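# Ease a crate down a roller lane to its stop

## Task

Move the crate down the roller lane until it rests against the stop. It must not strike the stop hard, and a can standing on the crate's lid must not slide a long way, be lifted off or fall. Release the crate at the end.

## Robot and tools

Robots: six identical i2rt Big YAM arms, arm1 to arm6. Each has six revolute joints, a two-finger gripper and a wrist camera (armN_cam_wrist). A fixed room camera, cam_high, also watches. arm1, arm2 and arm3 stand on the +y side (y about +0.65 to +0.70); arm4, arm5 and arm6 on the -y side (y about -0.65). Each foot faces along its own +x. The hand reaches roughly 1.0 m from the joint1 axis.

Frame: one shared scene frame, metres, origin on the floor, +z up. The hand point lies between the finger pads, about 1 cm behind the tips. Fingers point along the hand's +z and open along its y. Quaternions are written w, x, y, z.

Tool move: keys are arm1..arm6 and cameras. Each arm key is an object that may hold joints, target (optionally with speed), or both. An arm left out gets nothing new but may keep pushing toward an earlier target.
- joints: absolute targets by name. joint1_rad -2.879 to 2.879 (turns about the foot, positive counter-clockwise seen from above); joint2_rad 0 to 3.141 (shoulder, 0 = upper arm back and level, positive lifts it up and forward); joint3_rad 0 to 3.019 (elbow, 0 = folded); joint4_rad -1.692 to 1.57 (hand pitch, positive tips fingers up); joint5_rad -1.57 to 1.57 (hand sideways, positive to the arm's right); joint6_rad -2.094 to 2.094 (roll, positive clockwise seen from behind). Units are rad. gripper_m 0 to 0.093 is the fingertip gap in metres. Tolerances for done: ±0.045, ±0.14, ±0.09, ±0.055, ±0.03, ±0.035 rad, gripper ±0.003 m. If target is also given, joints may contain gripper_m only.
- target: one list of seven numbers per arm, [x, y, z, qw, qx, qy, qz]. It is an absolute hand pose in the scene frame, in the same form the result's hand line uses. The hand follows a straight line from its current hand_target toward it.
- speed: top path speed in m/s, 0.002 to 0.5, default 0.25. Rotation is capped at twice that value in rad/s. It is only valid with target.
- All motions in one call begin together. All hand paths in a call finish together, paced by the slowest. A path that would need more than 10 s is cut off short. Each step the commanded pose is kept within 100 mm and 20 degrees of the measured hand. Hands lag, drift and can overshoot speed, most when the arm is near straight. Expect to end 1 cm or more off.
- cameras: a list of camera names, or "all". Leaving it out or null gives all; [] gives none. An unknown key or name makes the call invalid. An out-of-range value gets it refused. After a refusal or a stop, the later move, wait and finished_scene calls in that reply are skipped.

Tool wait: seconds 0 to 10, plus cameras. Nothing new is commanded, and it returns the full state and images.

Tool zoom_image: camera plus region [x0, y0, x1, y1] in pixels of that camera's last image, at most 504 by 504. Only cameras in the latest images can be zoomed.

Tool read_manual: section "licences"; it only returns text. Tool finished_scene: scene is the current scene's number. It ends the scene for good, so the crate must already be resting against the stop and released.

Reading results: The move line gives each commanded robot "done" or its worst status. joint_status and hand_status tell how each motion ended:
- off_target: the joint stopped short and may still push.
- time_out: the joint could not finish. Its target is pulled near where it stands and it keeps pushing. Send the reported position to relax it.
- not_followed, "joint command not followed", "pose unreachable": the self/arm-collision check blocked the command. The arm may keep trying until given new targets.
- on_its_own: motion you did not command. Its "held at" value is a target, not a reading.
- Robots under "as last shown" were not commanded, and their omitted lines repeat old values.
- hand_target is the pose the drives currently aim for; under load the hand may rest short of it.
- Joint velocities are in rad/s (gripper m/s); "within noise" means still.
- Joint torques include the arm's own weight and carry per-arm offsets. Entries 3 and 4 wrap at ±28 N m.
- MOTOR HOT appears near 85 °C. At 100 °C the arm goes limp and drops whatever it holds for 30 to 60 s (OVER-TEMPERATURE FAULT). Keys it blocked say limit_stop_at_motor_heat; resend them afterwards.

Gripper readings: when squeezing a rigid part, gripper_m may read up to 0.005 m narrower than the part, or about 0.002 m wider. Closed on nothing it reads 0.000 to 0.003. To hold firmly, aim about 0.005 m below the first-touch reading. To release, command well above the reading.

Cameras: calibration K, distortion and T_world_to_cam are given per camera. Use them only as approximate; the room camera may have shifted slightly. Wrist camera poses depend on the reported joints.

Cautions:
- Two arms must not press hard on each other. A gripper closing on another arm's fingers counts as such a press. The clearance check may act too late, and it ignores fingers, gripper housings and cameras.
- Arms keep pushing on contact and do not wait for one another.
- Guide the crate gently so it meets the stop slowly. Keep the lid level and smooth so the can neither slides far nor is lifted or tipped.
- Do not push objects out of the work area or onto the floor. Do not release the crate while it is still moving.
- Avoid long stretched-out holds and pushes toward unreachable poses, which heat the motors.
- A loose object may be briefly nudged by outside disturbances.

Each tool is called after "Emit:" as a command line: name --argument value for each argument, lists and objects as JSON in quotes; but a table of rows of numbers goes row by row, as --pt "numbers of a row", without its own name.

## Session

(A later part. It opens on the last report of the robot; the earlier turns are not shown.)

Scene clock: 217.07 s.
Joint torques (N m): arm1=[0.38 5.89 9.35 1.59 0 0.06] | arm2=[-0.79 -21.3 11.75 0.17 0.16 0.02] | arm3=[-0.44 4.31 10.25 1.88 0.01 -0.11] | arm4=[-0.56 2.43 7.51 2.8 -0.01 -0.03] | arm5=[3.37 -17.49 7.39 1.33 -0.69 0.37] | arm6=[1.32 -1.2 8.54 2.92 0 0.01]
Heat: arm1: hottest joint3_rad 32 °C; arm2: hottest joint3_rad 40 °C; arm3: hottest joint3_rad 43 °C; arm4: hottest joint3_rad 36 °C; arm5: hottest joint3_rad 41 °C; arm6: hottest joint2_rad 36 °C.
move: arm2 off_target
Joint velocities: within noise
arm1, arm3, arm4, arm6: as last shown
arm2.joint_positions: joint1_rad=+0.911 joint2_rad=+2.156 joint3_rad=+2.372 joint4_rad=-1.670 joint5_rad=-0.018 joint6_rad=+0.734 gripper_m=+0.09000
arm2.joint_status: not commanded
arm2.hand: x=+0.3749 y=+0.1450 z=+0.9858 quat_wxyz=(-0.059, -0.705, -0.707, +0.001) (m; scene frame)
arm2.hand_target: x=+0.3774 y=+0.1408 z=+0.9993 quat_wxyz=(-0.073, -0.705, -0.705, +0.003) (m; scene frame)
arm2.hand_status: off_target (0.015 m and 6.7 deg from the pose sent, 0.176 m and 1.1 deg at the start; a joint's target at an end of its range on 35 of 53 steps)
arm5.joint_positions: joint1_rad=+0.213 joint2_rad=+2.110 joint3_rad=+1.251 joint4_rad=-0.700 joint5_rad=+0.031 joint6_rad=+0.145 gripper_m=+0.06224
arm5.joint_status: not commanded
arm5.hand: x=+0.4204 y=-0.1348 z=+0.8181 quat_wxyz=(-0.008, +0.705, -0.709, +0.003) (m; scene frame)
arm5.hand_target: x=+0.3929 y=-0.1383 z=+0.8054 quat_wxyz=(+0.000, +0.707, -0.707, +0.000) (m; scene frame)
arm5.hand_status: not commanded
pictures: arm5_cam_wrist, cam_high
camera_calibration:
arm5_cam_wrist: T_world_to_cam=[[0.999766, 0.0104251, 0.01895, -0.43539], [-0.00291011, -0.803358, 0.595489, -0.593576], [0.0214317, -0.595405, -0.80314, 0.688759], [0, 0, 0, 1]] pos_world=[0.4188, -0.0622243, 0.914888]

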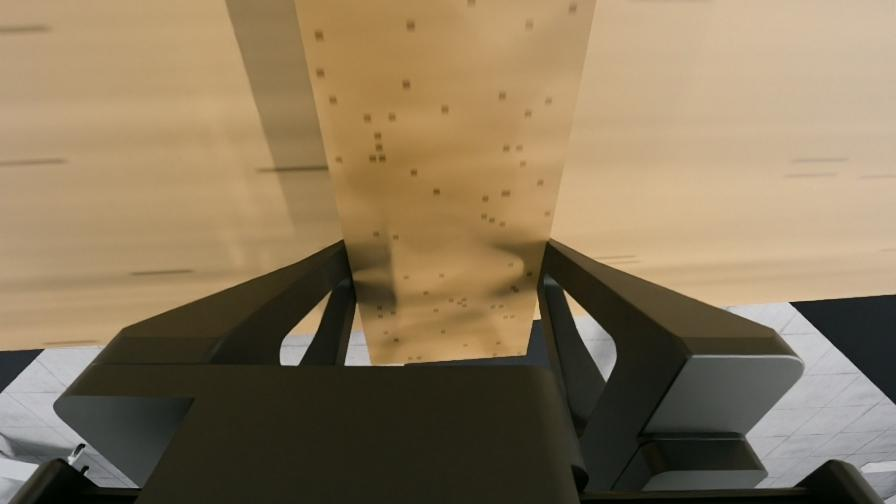

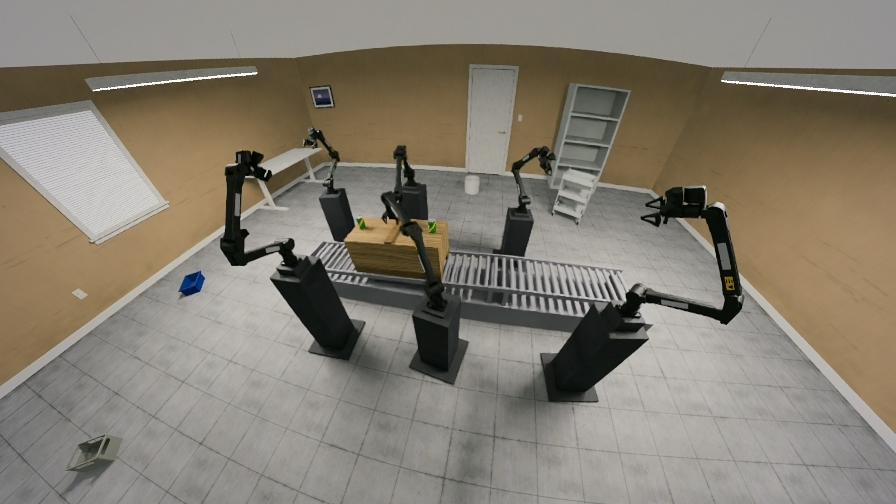

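Emit:
move --arm5 '{"target":[0.85,-0.138,0.782,0,0.7071,-0.7071,0],"speed":0.07}' --cameras '["arm4_cam_wrist","arm5_cam_wrist","cam_high","arm3_cam_wrist"]'

Scene clock: 232.53 s.
Joint torques (N m): arm1=[0.73 5.95 9.29 1.57 -0.03 0.06] | arm2=[-0.15 -20.66 11.58 0.09 0.14 0.01] | arm3=[-0.44 4.37 10.26 1.98 0 -0.11] | arm4=[-0.56 2.32 7.5 2.88 -0.01 -0.03] | arm5=[1.67 -23.53 7.3 -0.92 0.19 0.2] | arm6=[1.26 -1.14 8.53 2.92 0 0.01]
Heat: arm1: hottest joint3_rad 32 °C; arm2: hottest joint2_rad 41 °C; arm3: hottest joint3_rad 43 °C; arm4: hottest joint3_rad 36 °C; arm5: hottest joint3_rad 40 °C; arm6: hottest joint2_rad 35 °C.
move: arm5 off_target
Joint velocities: arm1=[within noise] | arm2=[within noise] | arm3=[within noise] | arm4=[within noise] | arm5=[-0.015 -0.005 -0.012 0.007 -0.007 -0.154 -0.001] | arm6=[within noise]
arm1.joint_positions: joint1_rad=+0.663 joint2_rad=+0.482 joint3_rad=+1.331 joint4_rad=-1.298 joint5_rad=-0.081 joint6_rad=-0.422 gripper_m=+0.09396
arm1.joint_status: not commanded
arm1.hand: x=-1.0478 y=+0.5501 z=+1.4913 quat_wxyz=(-0.454, -0.141, -0.834, +0.279) (m; scene frame)
arm1.hand_target: x=-1.0501 y=+0.5526 z=+1.5040 quat_wxyz=(-0.464, -0.139, -0.827, +0.286) (m; scene frame)
arm1.hand_status: not commanded
arm2, arm6: as last shown
arm3.joint_positions: joint1_rad=+0.151 joint2_rad=+0.467 joint3_rad=+1.334 joint4_rad=-1.271 joint5_rad=-0.243 joint6_rad=+0.486 gripper_m=+0.09396
arm3.joint_status: not commanded
arm3.hand: x=+0.9692 y=+0.5311 z=+1.5333 quat_wxyz=(-0.540, -0.620, -0.550, +0.147) (m; scene frame)
arm3.hand_target: x=+0.9684 y=+0.5354 z=+1.5434 quat_wxyz=(-0.549, -0.613, -0.547, +0.152) (m; scene frame)
arm3.hand_status: not commanded
arm4.joint_positions: joint1_rad=-0.110 joint2_rad=+0.514 joint3_rad=+1.452 joint4_rad=-1.290 joint5_rad=-0.009 joint6_rad=-0.312 gripper_m=+0.09396
arm4.joint_status: not commanded
arm4.hand: x=+1.4754 y=-0.4592 z=+1.3811 quat_wxyz=(-0.442, +0.695, -0.439, -0.360) (m; scene frame)
arm4.hand_target: x=+1.4757 y=-0.4632 z=+1.3911 quat_wxyz=(-0.450, +0.689, -0.435, -0.366) (m; scene frame)
arm4.hand_status: not commanded
arm5.joint_positions: joint1_rad=-0.562 joint2_rad=+2.344 joint3_rad=+1.665 joint4_rad=-0.802 joint5_rad=+0.001 joint6_rad=-0.631 gripper_m=+0.06224
arm5.joint_status: not commanded
arm5.hand: x=+0.8763 y=-0.1310 z=+0.7962 quat_wxyz=(-0.037, +0.705, -0.708, -0.008) (m; scene frame)
arm5.hand_target: x=+0.8509 y=-0.1384 z=+0.7827 quat_wxyz=(-0.001, +0.707, -0.707, +0.001) (m; scene frame)
arm5.hand_status: off_target (0.031 m and 4.3 deg from the pose sent, 0.431 m and 1.1 deg at the start)
pictures: arm3_cam_wrist, arm4_cam_wrist, arm5_cam_wrist, cam_high
camera_calibration:
arm5_cam_wrist: T_world_to_cam=[[0.998948, 0.0100644, 0.0447331, -0.910691], [-0.0161834, -0.83543, 0.549358, -0.531923], [0.0429003, -0.549504, -0.834389, 0.675652], [0, 0, 0, 1]] pos_world=[0.872139, -0.0639458, 0.89671]

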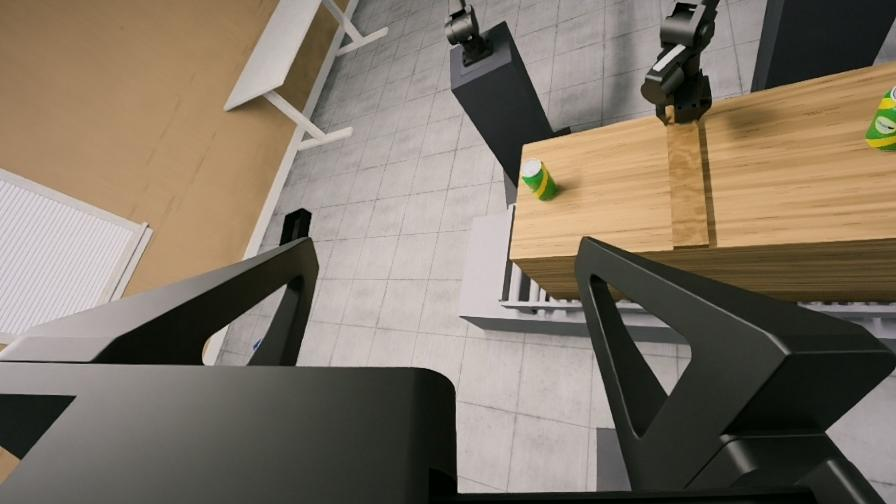

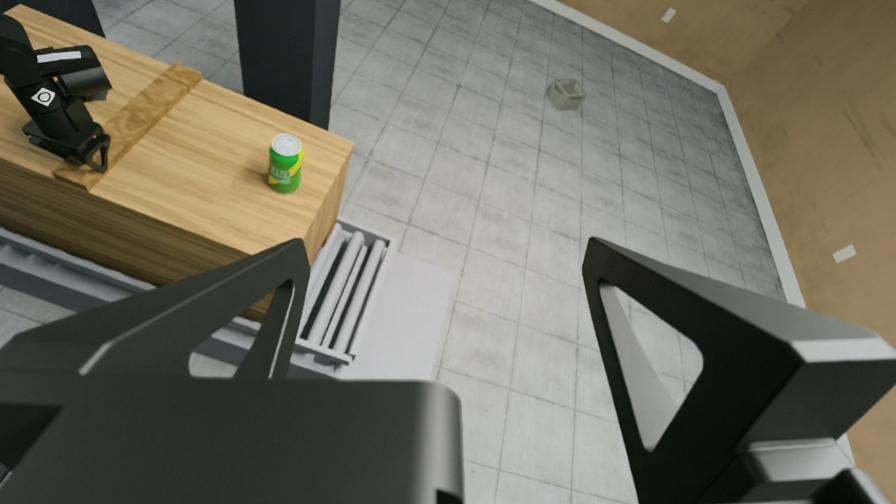

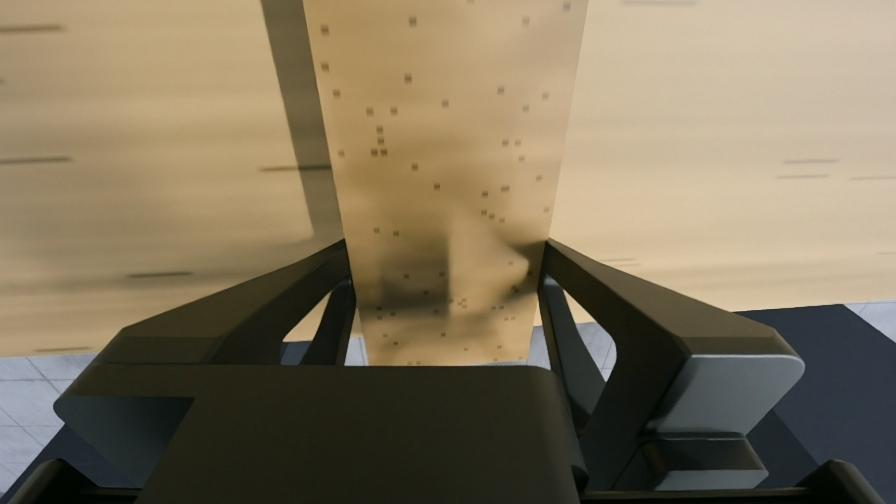

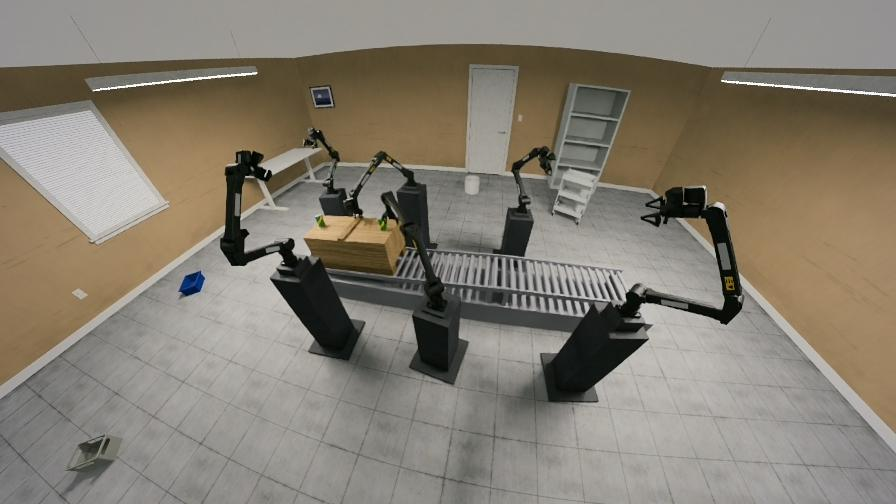

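Emit:
move --arm5 '{"target":[0.945,-0.14,0.779,0,0.7071,-0.7071,0],"speed":0.03}' --cameras '["arm4_cam_wrist","arm3_cam_wrist"]'

Emit:
zoom_image --camera "arm4_cam_wrist" --region '[200, 150, 500, 400]'

Scene clock: 242.43 s.
Joint torques (N m): arm1=[0.38 5.95 9.32 1.63 0.01 0.02] | arm2=[-1.14 -21.01 11.64 0.06 0.1 0.03] | arm3=[-0.62 4.25 10.28 1.92 0.01 -0.11] | arm4=[-0.5 2.55 7.47 2.88 0 -0.03] | arm5=[-0.03 -25.17 9.57 -1.21 0.32 0.03] | arm6=[1.26 -1.14 8.53 2.92 0 0.01]
Heat: arm1: hottest joint3_rad 32 °C; arm2: hottest joint2_rad 43 °C; arm3: hottest joint3_rad 43 °C; arm4: hottest joint3_rad 36 °C; arm5: hottest joint3_rad 39 °C; arm6: hottest joint2_rad 35 °C.
move: arm5 off_target
Joint velocities: within noise
arm1, arm2, arm3, arm4: as last shown
arm5.joint_positions: joint1_rad=-0.656 joint2_rad=+2.470 joint3_rad=+1.918 joint4_rad=-0.930 joint5_rad=-0.005 joint6_rad=-0.726 gripper_m=+0.06224
arm5.joint_status: not commanded
arm5.hand: x=+0.9588 y=-0.1297 z=+0.7931 quat_wxyz=(-0.036, +0.706, -0.708, -0.007) (m; scene frame)
arm5.hand_target: x=+0.9452 y=-0.1399 z=+0.7795 quat_wxyz=(-0.001, +0.707, -0.707, +0.000) (m; scene frame)
arm5.hand_status: off_target (0.022 m and 4.2 deg from the pose sent, 0.071 m and 4.3 deg at the start)
arm6.joint_positions: joint1_rad=+0.342 joint2_rad=+0.658 joint3_rad=+1.349 joint4_rad=-1.164 joint5_rad=-0.002 joint6_rad=-0.675 gripper_m=+0.09300
arm6.joint_status: not commanded
arm6.hand: x=-0.8060 y=-0.4233 z=+1.2798 quat_wxyz=(-0.414, +0.829, -0.198, -0.319) (m; scene frame)
arm6.hand_target: x=-0.8074 y=-0.4248 z=+1.2803 quat_wxyz=(-0.417, +0.826, -0.197, -0.325) (m; scene frame)
arm6.hand_status: not commanded
pictures: arm3_cam_wrist, arm4_cam_wrist

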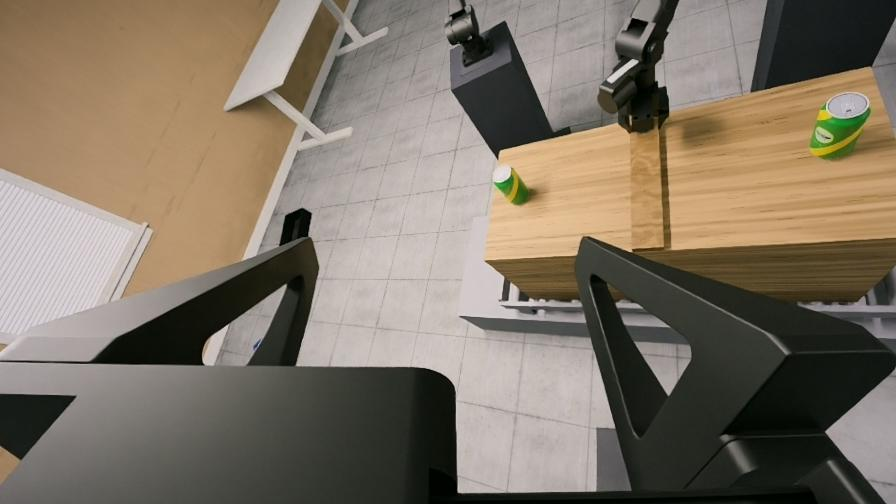

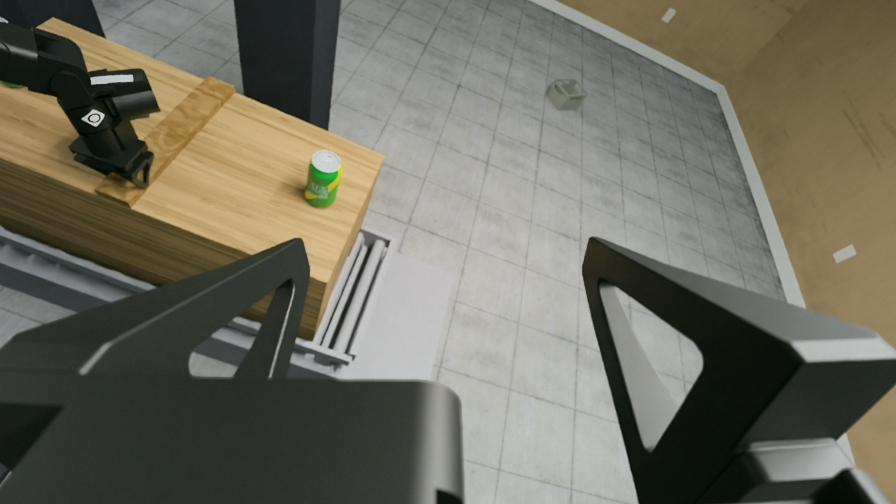

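Scaled by 1.680 from the camera's 896x504 image, which has a finer 1280x720 frame.

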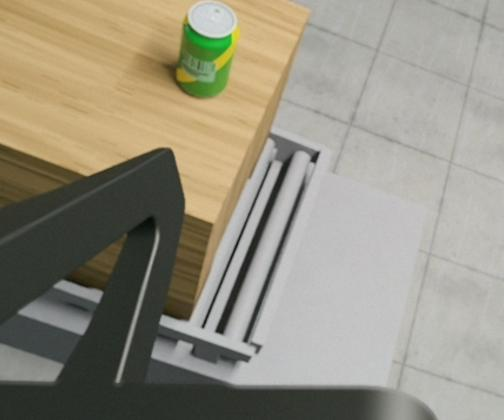

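Emit:
move --arm5 '{"target":[0.995,-0.14,0.777,0,0.7071,-0.7071,0],"speed":0.02}' --cameras '["arm4_cam_wrist"]'

Emit:
zoom_image --camera "arm4_cam_wrist" --region '[250, 150, 450, 400]'

Scene clock: 250.60 s.
Joint torques (N m): arm1=[0.5 6.07 9.37 1.69 -0.04 0.03] | arm2=[-0.44 -20.72 11.58 0.09 0.16 -0.01] | arm3=[-0.38 4.42 10.25 1.83 0.01 -0.1] | arm4=[-0.56 2.37 7.5 2.82 -0.01 -0.04] | arm5=[-0.44 -26.23 10.8 -1.25 0.29 -0.02] | arm6=[1.32 -1.14 8.53 2.92 0 0.01]
Heat: arm1: hottest joint3_rad 32 °C; arm2: hottest joint2_rad 43 °C; arm3: hottest joint3_rad 43 °C; arm4: hottest joint3_rad 36 °C; arm5: hottest joint3_rad 39 °C; arm6: hottest joint3_rad 35 °C.
move: arm5 off_target
Joint velocities: within noise
arm1, arm2, arm3, arm4, arm6: as last shown
arm5.joint_positions: joint1_rad=-0.703 joint2_rad=+2.564 joint3_rad=+2.106 joint4_rad=-1.027 joint5_rad=-0.006 joint6_rad=-0.773 gripper_m=+0.06224
arm5.joint_status: not commanded
arm5.hand: x=+1.0053 y=-0.1292 z=+0.7915 quat_wxyz=(-0.035, +0.706, -0.708, -0.005) (m; scene frame)
arm5.hand_target: x=+0.9952 y=-0.1400 z=+0.7775 quat_wxyz=(-0.001, +0.707, -0.707, +0.000) (m; scene frame)
arm5.hand_status: off_target (0.021 m and 4.1 deg from the pose sent, 0.041 m and 4.2 deg at the start)
pictures: arm4_cam_wrist

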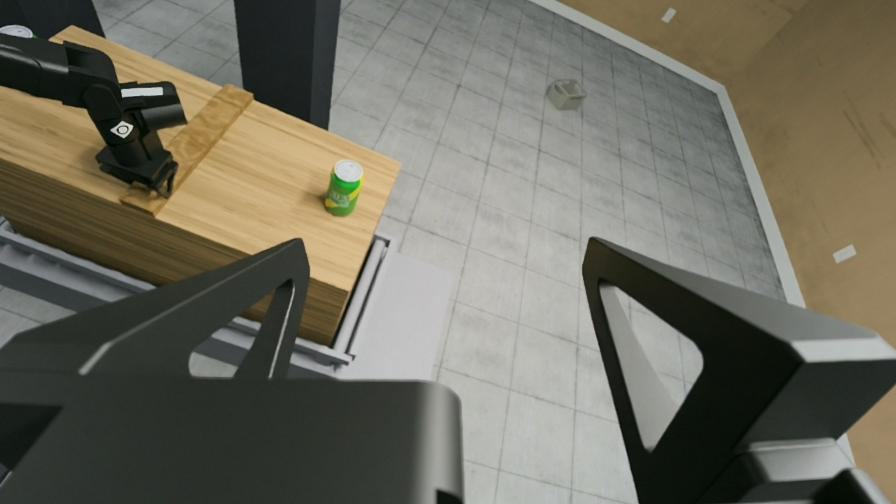

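Scaled by 2.016 from the camera's 896x504 image, which has a finer 1280x720 frame.

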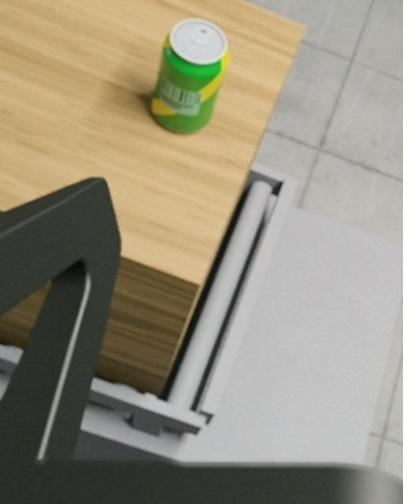

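Emit:
move --arm5 '{"target":[1.045,-0.14,0.775,0,0.7071,-0.7071,0],"speed":0.015}' --cameras '["arm4_cam_wrist"]'

Emit:
zoom_image --camera "arm4_cam_wrist" --region '[250, 150, 450, 400]'

Scene clock: 259.00 s.
Joint torques (N m): arm1=[0.26 6.18 9.32 1.62 -0.04 0.03] | arm2=[-0.44 -21.3 11.77 0.09 0.11 -0.01] | arm3=[-0.5 4.48 10.24 1.87 0.01 -0.1] | arm4=[-0.67 2.43 7.5 2.86 0 -0.04] | arm5=[-0.79 -27.46 12.23 -1.16 0.22 -0.05] | arm6=[1.26 -1.14 8.53 2.92 0 0.01]
Heat: arm1: hottest joint3_rad 32 °C; arm2: hottest joint2_rad 44 °C; arm3: hottest joint3_rad 43 °C; arm4: hottest joint3_rad 36 °C; arm5: hottest joint3_rad 39 °C; arm6: hottest joint3_rad 35 °C.
move: arm5 off_target
Joint velocities: within noise
arm1, arm2, arm3, arm4, arm6: as last shown
arm5.joint_positions: joint1_rad=-0.745 joint2_rad=+2.692 joint3_rad=+2.364 joint4_rad=-1.162 joint5_rad=-0.005 joint6_rad=-0.816 gripper_m=+0.06224
arm5.joint_status: not commanded
arm5.hand: x=+1.0523 y=-0.1285 z=+0.7900 quat_wxyz=(-0.033, +0.706, -0.707, -0.003) (m; scene frame)
arm5.hand_target: x=+1.0449 y=-0.1400 z=+0.7754 quat_wxyz=(-0.001, +0.707, -0.707, +0.000) (m; scene frame)
arm5.hand_status: off_target (0.020 m and 3.8 deg from the pose sent, 0.044 m and 4.0 deg at the start)
pictures: arm4_cam_wrist

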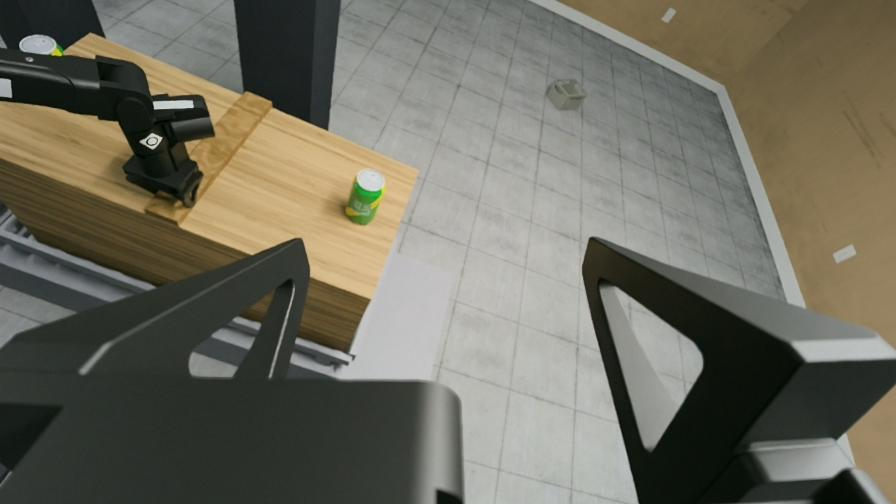

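Scaled by 2.016 from the camera's 896x504 image, which has a finer 1280x720 frame.

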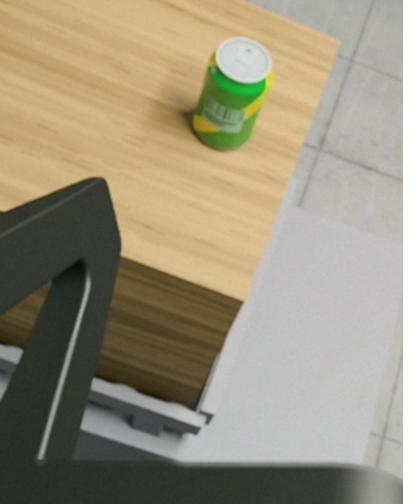

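Emit:
move --arm5 '{"target":[1.06,-0.14,0.775,0,0.7071,-0.7071,0],"speed":0.012}' --cameras '["arm4_cam_wrist"]'

Emit:
zoom_image --camera "arm4_cam_wrist" --region '[250, 150, 450, 400]'

Emit:
move --arm5 '{"target":[1.075,-0.14,0.775,0,0.7071,-0.7071,0],"speed":0.012}' --cameras '["arm4_cam_wrist"]'

Emit:
zoom_image --camera "arm4_cam_wrist" --region '[250, 150, 450, 400]'

Scene clock: 269.20 s.
Joint torques (N m): arm1=[0.15 6.01 9.31 1.58 -0.01 0.05] | arm2=[-1.2 -21.42 11.67 0.1 0.1 0.01] | arm3=[-0.56 4.37 10.26 1.91 0 -0.11] | arm4=[-0.62 2.32 7.46 2.88 -0.01 -0.06] | arm5=[-1.14 -27.46 13 -1.1 0.14 -0.07] | arm6=[1.26 -1.14 8.51 2.91 0 0.01]
Heat: arm1: hottest joint3_rad 33 °C; arm2: hottest joint2_rad 44 °C; arm3: hottest joint3_rad 43 °C; arm4: hottest joint3_rad 36 °C; arm5: hottest joint3_rad 39 °C; arm6: hottest joint3_rad 35 °C.
move: arm5 off_target
Joint velocities: within noise
arm1, arm2, arm3, arm4, arm6: as last shown
arm5.joint_positions: joint1_rad=-0.755 joint2_rad=+2.742 joint3_rad=+2.465 joint4_rad=-1.222 joint5_rad=-0.004 joint6_rad=-0.827 gripper_m=+0.06224
arm5.joint_status: not commanded
arm5.hand: x=+1.0637 y=-0.1285 z=+0.7895 quat_wxyz=(-0.028, +0.707, -0.707, -0.002) (m; scene frame)
arm5.hand_target: x=+1.0597 y=-0.1400 z=+0.7752 quat_wxyz=(-0.001, +0.707, -0.707, +0.000) (m; scene frame)
arm5.hand_status: off_target (0.019 m and 3.2 deg from the pose sent, 0.020 m and 3.8 deg at the start)
pictures: arm4_cam_wrist

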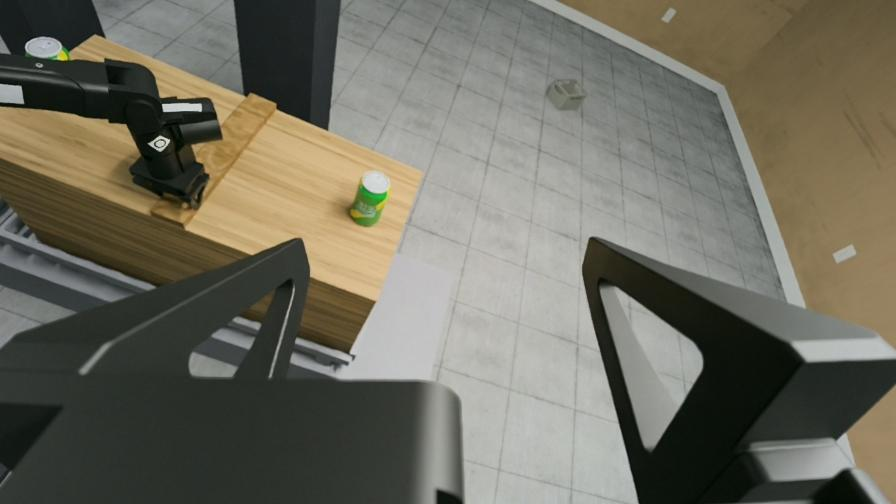

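Scaled by 2.016 from the camera's 896x504 image, which has a finer 1280x720 frame.

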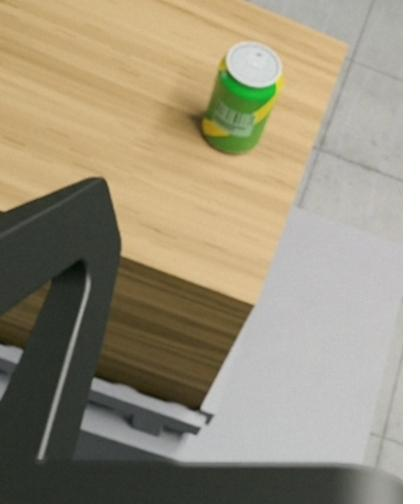

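Scene clock: 271.17 s.
Joint torques (N m): arm1=[0.56 6.3 9.36 1.58 -0.02 0.04] | arm2=[-0.56 -21.01 11.69 0.21 0.12 -0.01] | arm3=[-0.56 4.42 10.25 1.88 0 -0.11] | arm4=[-0.56 2.32 7.47 2.86 -0.01 -0.03] | arm5=[-2.02 -26.81 14.79 -0.17 -0.55 -0.19] | arm6=[1.32 -1.2 8.53 2.92 0 0.01]
Heat: arm1: hottest joint3_rad 33 °C; arm2: hottest joint2_rad 44 °C; arm3: hottest joint3_rad 43 °C; arm4: hottest joint3_rad 36 °C; arm5: hottest joint3_rad 40 °C; arm6: hottest joint3_rad 35 °C.
move: arm5 off_target
Joint velocities: within noise
arm1, arm2, arm3, arm4, arm6: as last shown
arm5.joint_positions: joint1_rad=-0.756 joint2_rad=+2.797 joint3_rad=+2.576 joint4_rad=-1.315 joint5_rad=+0.013 joint6_rad=-0.827 gripper_m=+0.06225
arm5.joint_status: not commanded
arm5.hand: x=+1.0666 y=-0.1311 z=+0.7897 quat_wxyz=(-0.010, +0.706, -0.708, +0.006) (m; scene frame)
arm5.hand_target: x=+1.0741 y=-0.1406 z=+0.7752 quat_wxyz=(-0.002, +0.707, -0.707, +0.000) (m; scene frame)
arm5.hand_status: off_target (0.019 m and 1.3 deg from the pose sent, 0.022 m and 3.3 deg at the start)
pictures: arm4_cam_wrist

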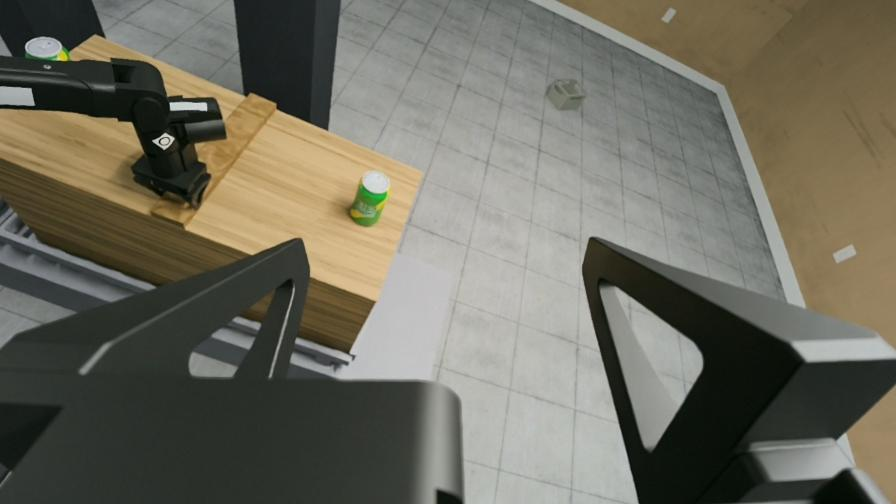

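Scaled by 2.016 from the camera's 896x504 image, which has a finer 1280x720 frame.

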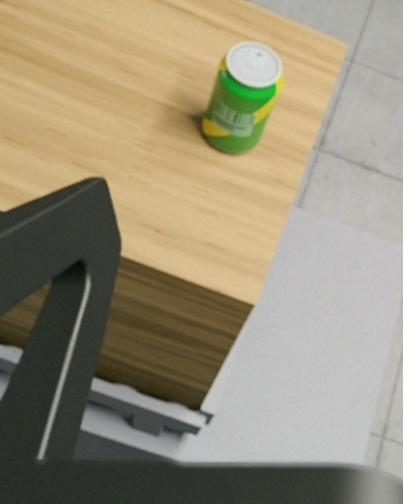

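Emit:
move --arm5 '{"joints":{"gripper_m":0.09}}' --cameras '[]'

Emit:
move --arm5 '{"target":[1.068,-0.15,0.93,0,0.7071,-0.7071,0],"speed":0.15}' --cameras '["arm4_cam_wrist","cam_high","arm5_cam_wrist"]'

Emit:
wait --seconds 1 --cameras '["arm4_cam_wrist"]'

Scene clock: 284.13 s.
Joint torques (N m): arm1=[0.5 6.07 9.28 1.59 -0.01 0.01] | arm2=[-0.56 -21.01 11.62 0.12 0.15 0.01] | arm3=[-0.62 4.37 10.24 1.91 0.02 -0.1] | arm4=[-0.62 2.55 7.47 2.85 -0.01 -0.04] | arm5=[-0.79 -26.7 14.64 0.43 -0.23 -0.09] | arm6=[1.26 -1.14 8.54 2.92 0 0.01]
Heat: arm1: hottest joint3_rad 33 °C; arm2: hottest joint2_rad 45 °C; arm3: hottest joint3_rad 43 °C; arm4: hottest joint3_rad 36 °C; arm5: hottest joint3_rad 40 °C; arm6: hottest joint3_rad 35 °C.
move: arm5 done
Joint velocities: within noise
arm1, arm2, arm3, arm4, arm6: as last shown
arm5.joint_positions: joint1_rad=-0.772 joint2_rad=+2.797 joint3_rad=+2.580 joint4_rad=-1.331 joint5_rad=+0.005 joint6_rad=-0.839 gripper_m=+0.08993
arm5.joint_status: all done
arm5.hand: x=+1.0721 y=-0.1415 z=+0.7907 quat_wxyz=(-0.003, +0.705, -0.709, +0.002) (m; scene frame)
arm5.hand_target: x=+1.0742 y=-0.1406 z=+0.7753 quat_wxyz=(-0.003, +0.707, -0.707, +0.000) (m; scene frame)
arm5.hand_status: not commanded
pictures: none
No camera images: "cameras" was empty.

Scene clock: 285.83 s.
Joint torques (N m): arm1=[0.44 5.89 9.24 1.62 -0.03 0.06] | arm2=[-0.79 -21.42 11.66 0.09 0.1 0.02] | arm3=[-0.56 4.37 10.26 1.89 0.01 -0.11] | arm4=[-0.56 2.43 7.47 2.85 -0.01 -0.04] | arm5=[-1.03 -30.92 11.06 0.42 -0.22 -0.09] | arm6=[1.26 -1.14 8.51 2.91 0 0.01]
Heat: arm1: hottest joint3_rad 33 °C; arm2: hottest joint2_rad 45 °C; arm3: hottest joint3_rad 43 °C; arm4: hottest joint3_rad 36 °C; arm5: hottest joint3_rad 40 °C; arm6: hottest joint3_rad 35 °C.
move: arm5 done
Joint velocities: within noise
arm1, arm3, arm4, arm6: as last shown
arm2.joint_positions: joint1_rad=+0.911 joint2_rad=+2.156 joint3_rad=+2.372 joint4_rad=-1.670 joint5_rad=-0.018 joint6_rad=+0.734 gripper_m=+0.09000
arm2.joint_status: not commanded
arm2.hand: x=+0.3749 y=+0.1450 z=+0.9858 quat_wxyz=(-0.059, -0.705, -0.707, +0.001) (m; scene frame)
arm2.hand_target: x=+0.3774 y=+0.1408 z=+0.9993 quat_wxyz=(-0.073, -0.705, -0.705, +0.003) (m; scene frame)
arm2.hand_status: not commanded
arm5.joint_positions: joint1_rad=-0.772 joint2_rad=+2.621 joint3_rad=+2.576 joint4_rad=-1.519 joint5_rad=+0.005 joint6_rad=-0.843 gripper_m=+0.08994
arm5.joint_status: not commanded
arm5.hand: x=+1.0645 y=-0.1486 z=+0.9210 quat_wxyz=(+0.005, +0.706, -0.708, +0.002) (m; scene frame)
arm5.hand_target: x=+1.0680 y=-0.1500 z=+0.9301 quat_wxyz=(+0.000, +0.707, -0.707, +0.000) (m; scene frame)
arm5.hand_status: done (0.010 m and 0.6 deg from the pose sent, 0.140 m and 0.6 deg at the start)
pictures: arm4_cam_wrist, arm5_cam_wrist, cam_high
camera_calibration:
arm5_cam_wrist: T_world_to_cam=[[0.999913, 0.0130095, -0.00218057, -1.0614], [0.0116543, -0.793838, 0.608017, -0.689658], [0.00617898, -0.60799, -0.793921, 0.755151], [0, 0, 0, 1]] pos_world=[1.06468, -0.0745446, 1.01654]

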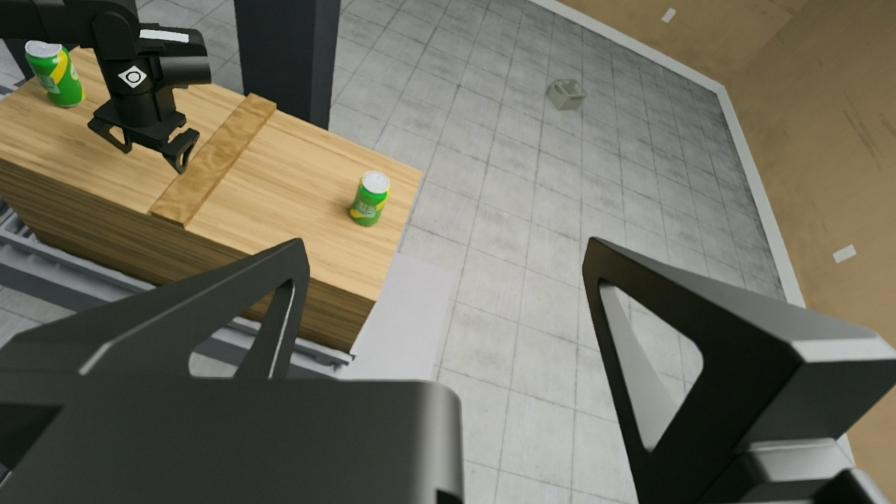

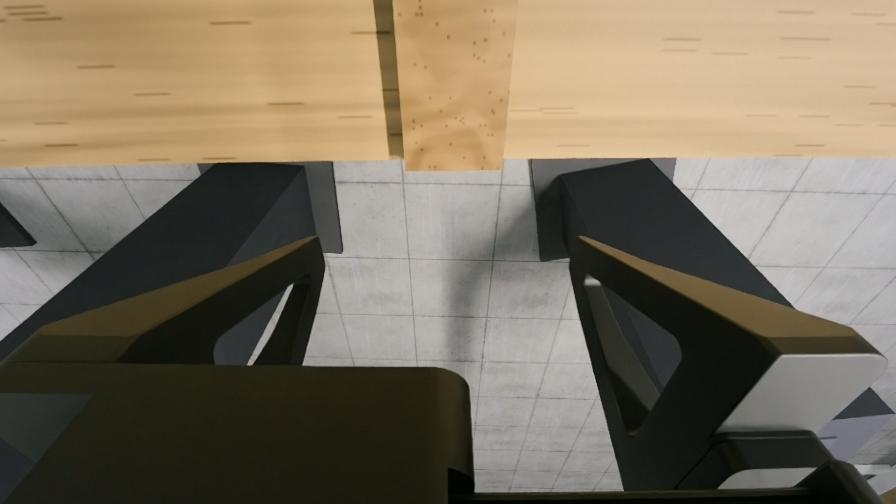

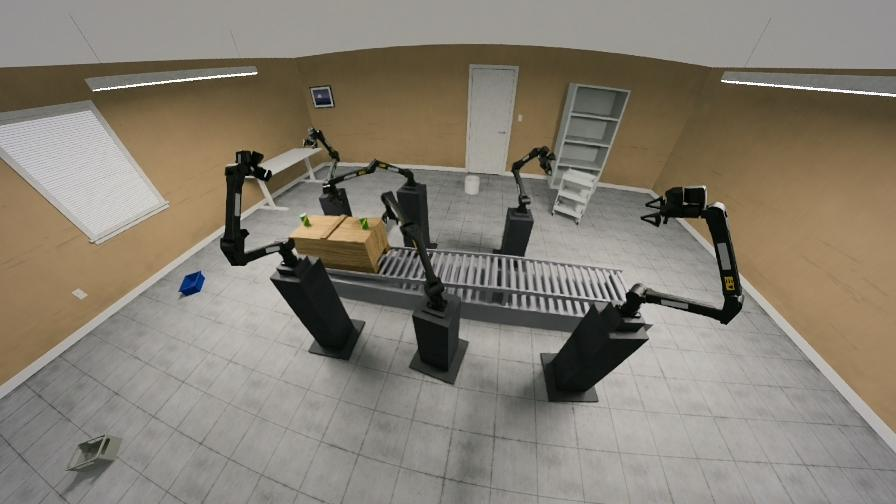

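Scene clock: 286.83 s.
Joint torques (N m): arm1=[0.21 5.77 9.35 1.59 -0.03 0.06] | arm2=[-0.62 -20.84 11.69 0.03 0.11 0.03] | arm3=[-0.5 4.48 10.25 1.87 0.01 -0.09] | arm4=[-0.56 2.37 7.5 2.86 0.01 -0.04] | arm5=[-1.03 -30.92 11.07 0.43 -0.22 -0.08] | arm6=[1.32 -1.14 8.54 2.92 0 0.01]
Heat: arm1: hottest joint3_rad 33 °C; arm2: hottest joint2_rad 45 °C; arm3: hottest joint3_rad 43 °C; arm4: hottest joint3_rad 36 °C; arm5: hottest joint3_rad 40 °C; arm6: hottest joint3_rad 35 °C.
Joint velocities: within noise
arm1.joint_positions: joint1_rad=+0.663 joint2_rad=+0.482 joint3_rad=+1.331 joint4_rad=-1.298 joint5_rad=-0.081 joint6_rad=-0.422 gripper_m=+0.09396
arm1.joint_status: not commanded
arm1.hand: x=-1.0478 y=+0.5501 z=+1.4913 quat_wxyz=(-0.454, -0.141, -0.834, +0.279) (m; scene frame)
arm1.hand_target: x=-1.0501 y=+0.5526 z=+1.5040 quat_wxyz=(-0.464, -0.139, -0.827, +0.286) (m; scene frame)
arm1.hand_status: not commanded
arm2.joint_positions: joint1_rad=+0.911 joint2_rad=+2.156 joint3_rad=+2.372 joint4_rad=-1.670 joint5_rad=-0.018 joint6_rad=+0.734 gripper_m=+0.09000
arm2.joint_status: not commanded
arm2.hand: x=+0.3749 y=+0.1450 z=+0.9858 quat_wxyz=(-0.059, -0.705, -0.707, +0.001) (m; scene frame)
arm2.hand_target: x=+0.3774 y=+0.1408 z=+0.9993 quat_wxyz=(-0.073, -0.705, -0.705, +0.003) (m; scene frame)
arm2.hand_status: not commanded
arm3.joint_positions: joint1_rad=+0.151 joint2_rad=+0.467 joint3_rad=+1.334 joint4_rad=-1.271 joint5_rad=-0.243 joint6_rad=+0.486 gripper_m=+0.09396
arm3.joint_status: not commanded
arm3.hand: x=+0.9692 y=+0.5311 z=+1.5333 quat_wxyz=(-0.540, -0.620, -0.550, +0.147) (m; scene frame)
arm3.hand_target: x=+0.9684 y=+0.5354 z=+1.5434 quat_wxyz=(-0.549, -0.613, -0.547, +0.152) (m; scene frame)
arm3.hand_status: not commanded
arm4.joint_positions: joint1_rad=-0.110 joint2_rad=+0.514 joint3_rad=+1.452 joint4_rad=-1.290 joint5_rad=-0.009 joint6_rad=-0.312 gripper_m=+0.09396
arm4.joint_status: not commanded
arm4.hand: x=+1.4754 y=-0.4592 z=+1.3811 quat_wxyz=(-0.442, +0.695, -0.439, -0.360) (m; scene frame)
arm4.hand_target: x=+1.4757 y=-0.4632 z=+1.3911 quat_wxyz=(-0.450, +0.689, -0.435, -0.366) (m; scene frame)
arm4.hand_status: not commanded
arm5.joint_positions: joint1_rad=-0.772 joint2_rad=+2.621 joint3_rad=+2.576 joint4_rad=-1.519 joint5_rad=+0.005 joint6_rad=-0.843 gripper_m=+0.08994
arm5.joint_status: not commanded
arm5.hand: x=+1.0644 y=-0.1486 z=+0.9210 quat_wxyz=(+0.005, +0.706, -0.708, +0.002) (m; scene frame)
arm5.hand_target: x=+1.0680 y=-0.1500 z=+0.9301 quat_wxyz=(+0.000, +0.707, -0.707, +0.000) (m; scene frame)
arm5.hand_status: done (0.010 m and 0.6 deg from the pose sent, 0.140 m and 0.6 deg at the start)
arm6.joint_positions: joint1_rad=+0.342 joint2_rad=+0.658 joint3_rad=+1.349 joint4_rad=-1.164 joint5_rad=-0.002 joint6_rad=-0.675 gripper_m=+0.09300
arm6.joint_status: not commanded
arm6.hand: x=-0.8060 y=-0.4233 z=+1.2798 quat_wxyz=(-0.414, +0.829, -0.198, -0.319) (m; scene frame)
arm6.hand_target: x=-0.8074 y=-0.4248 z=+1.2803 quat_wxyz=(-0.417, +0.826, -0.197, -0.325) (m; scene frame)
arm6.hand_status: not commanded
wait: 1.00 s; at rest by 0.27 s
pictures: arm4_cam_wrist

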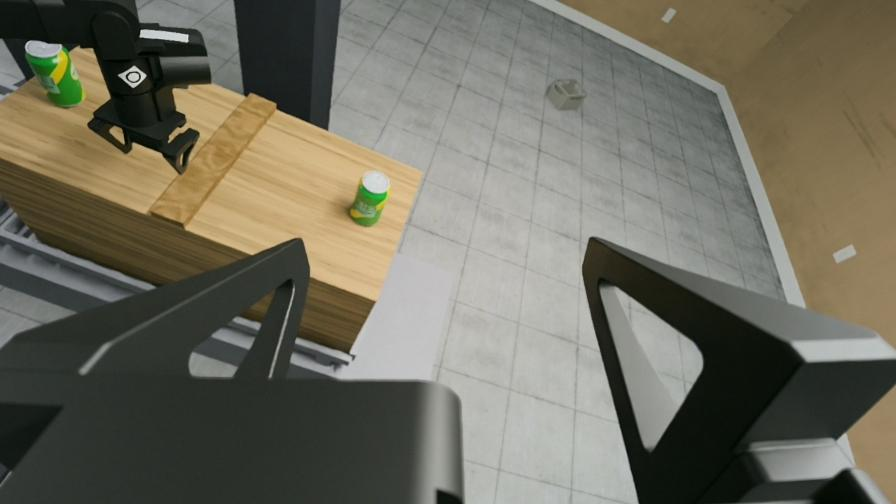

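Emit:
finished_scene --scene 1

The scene is finished: the task was done.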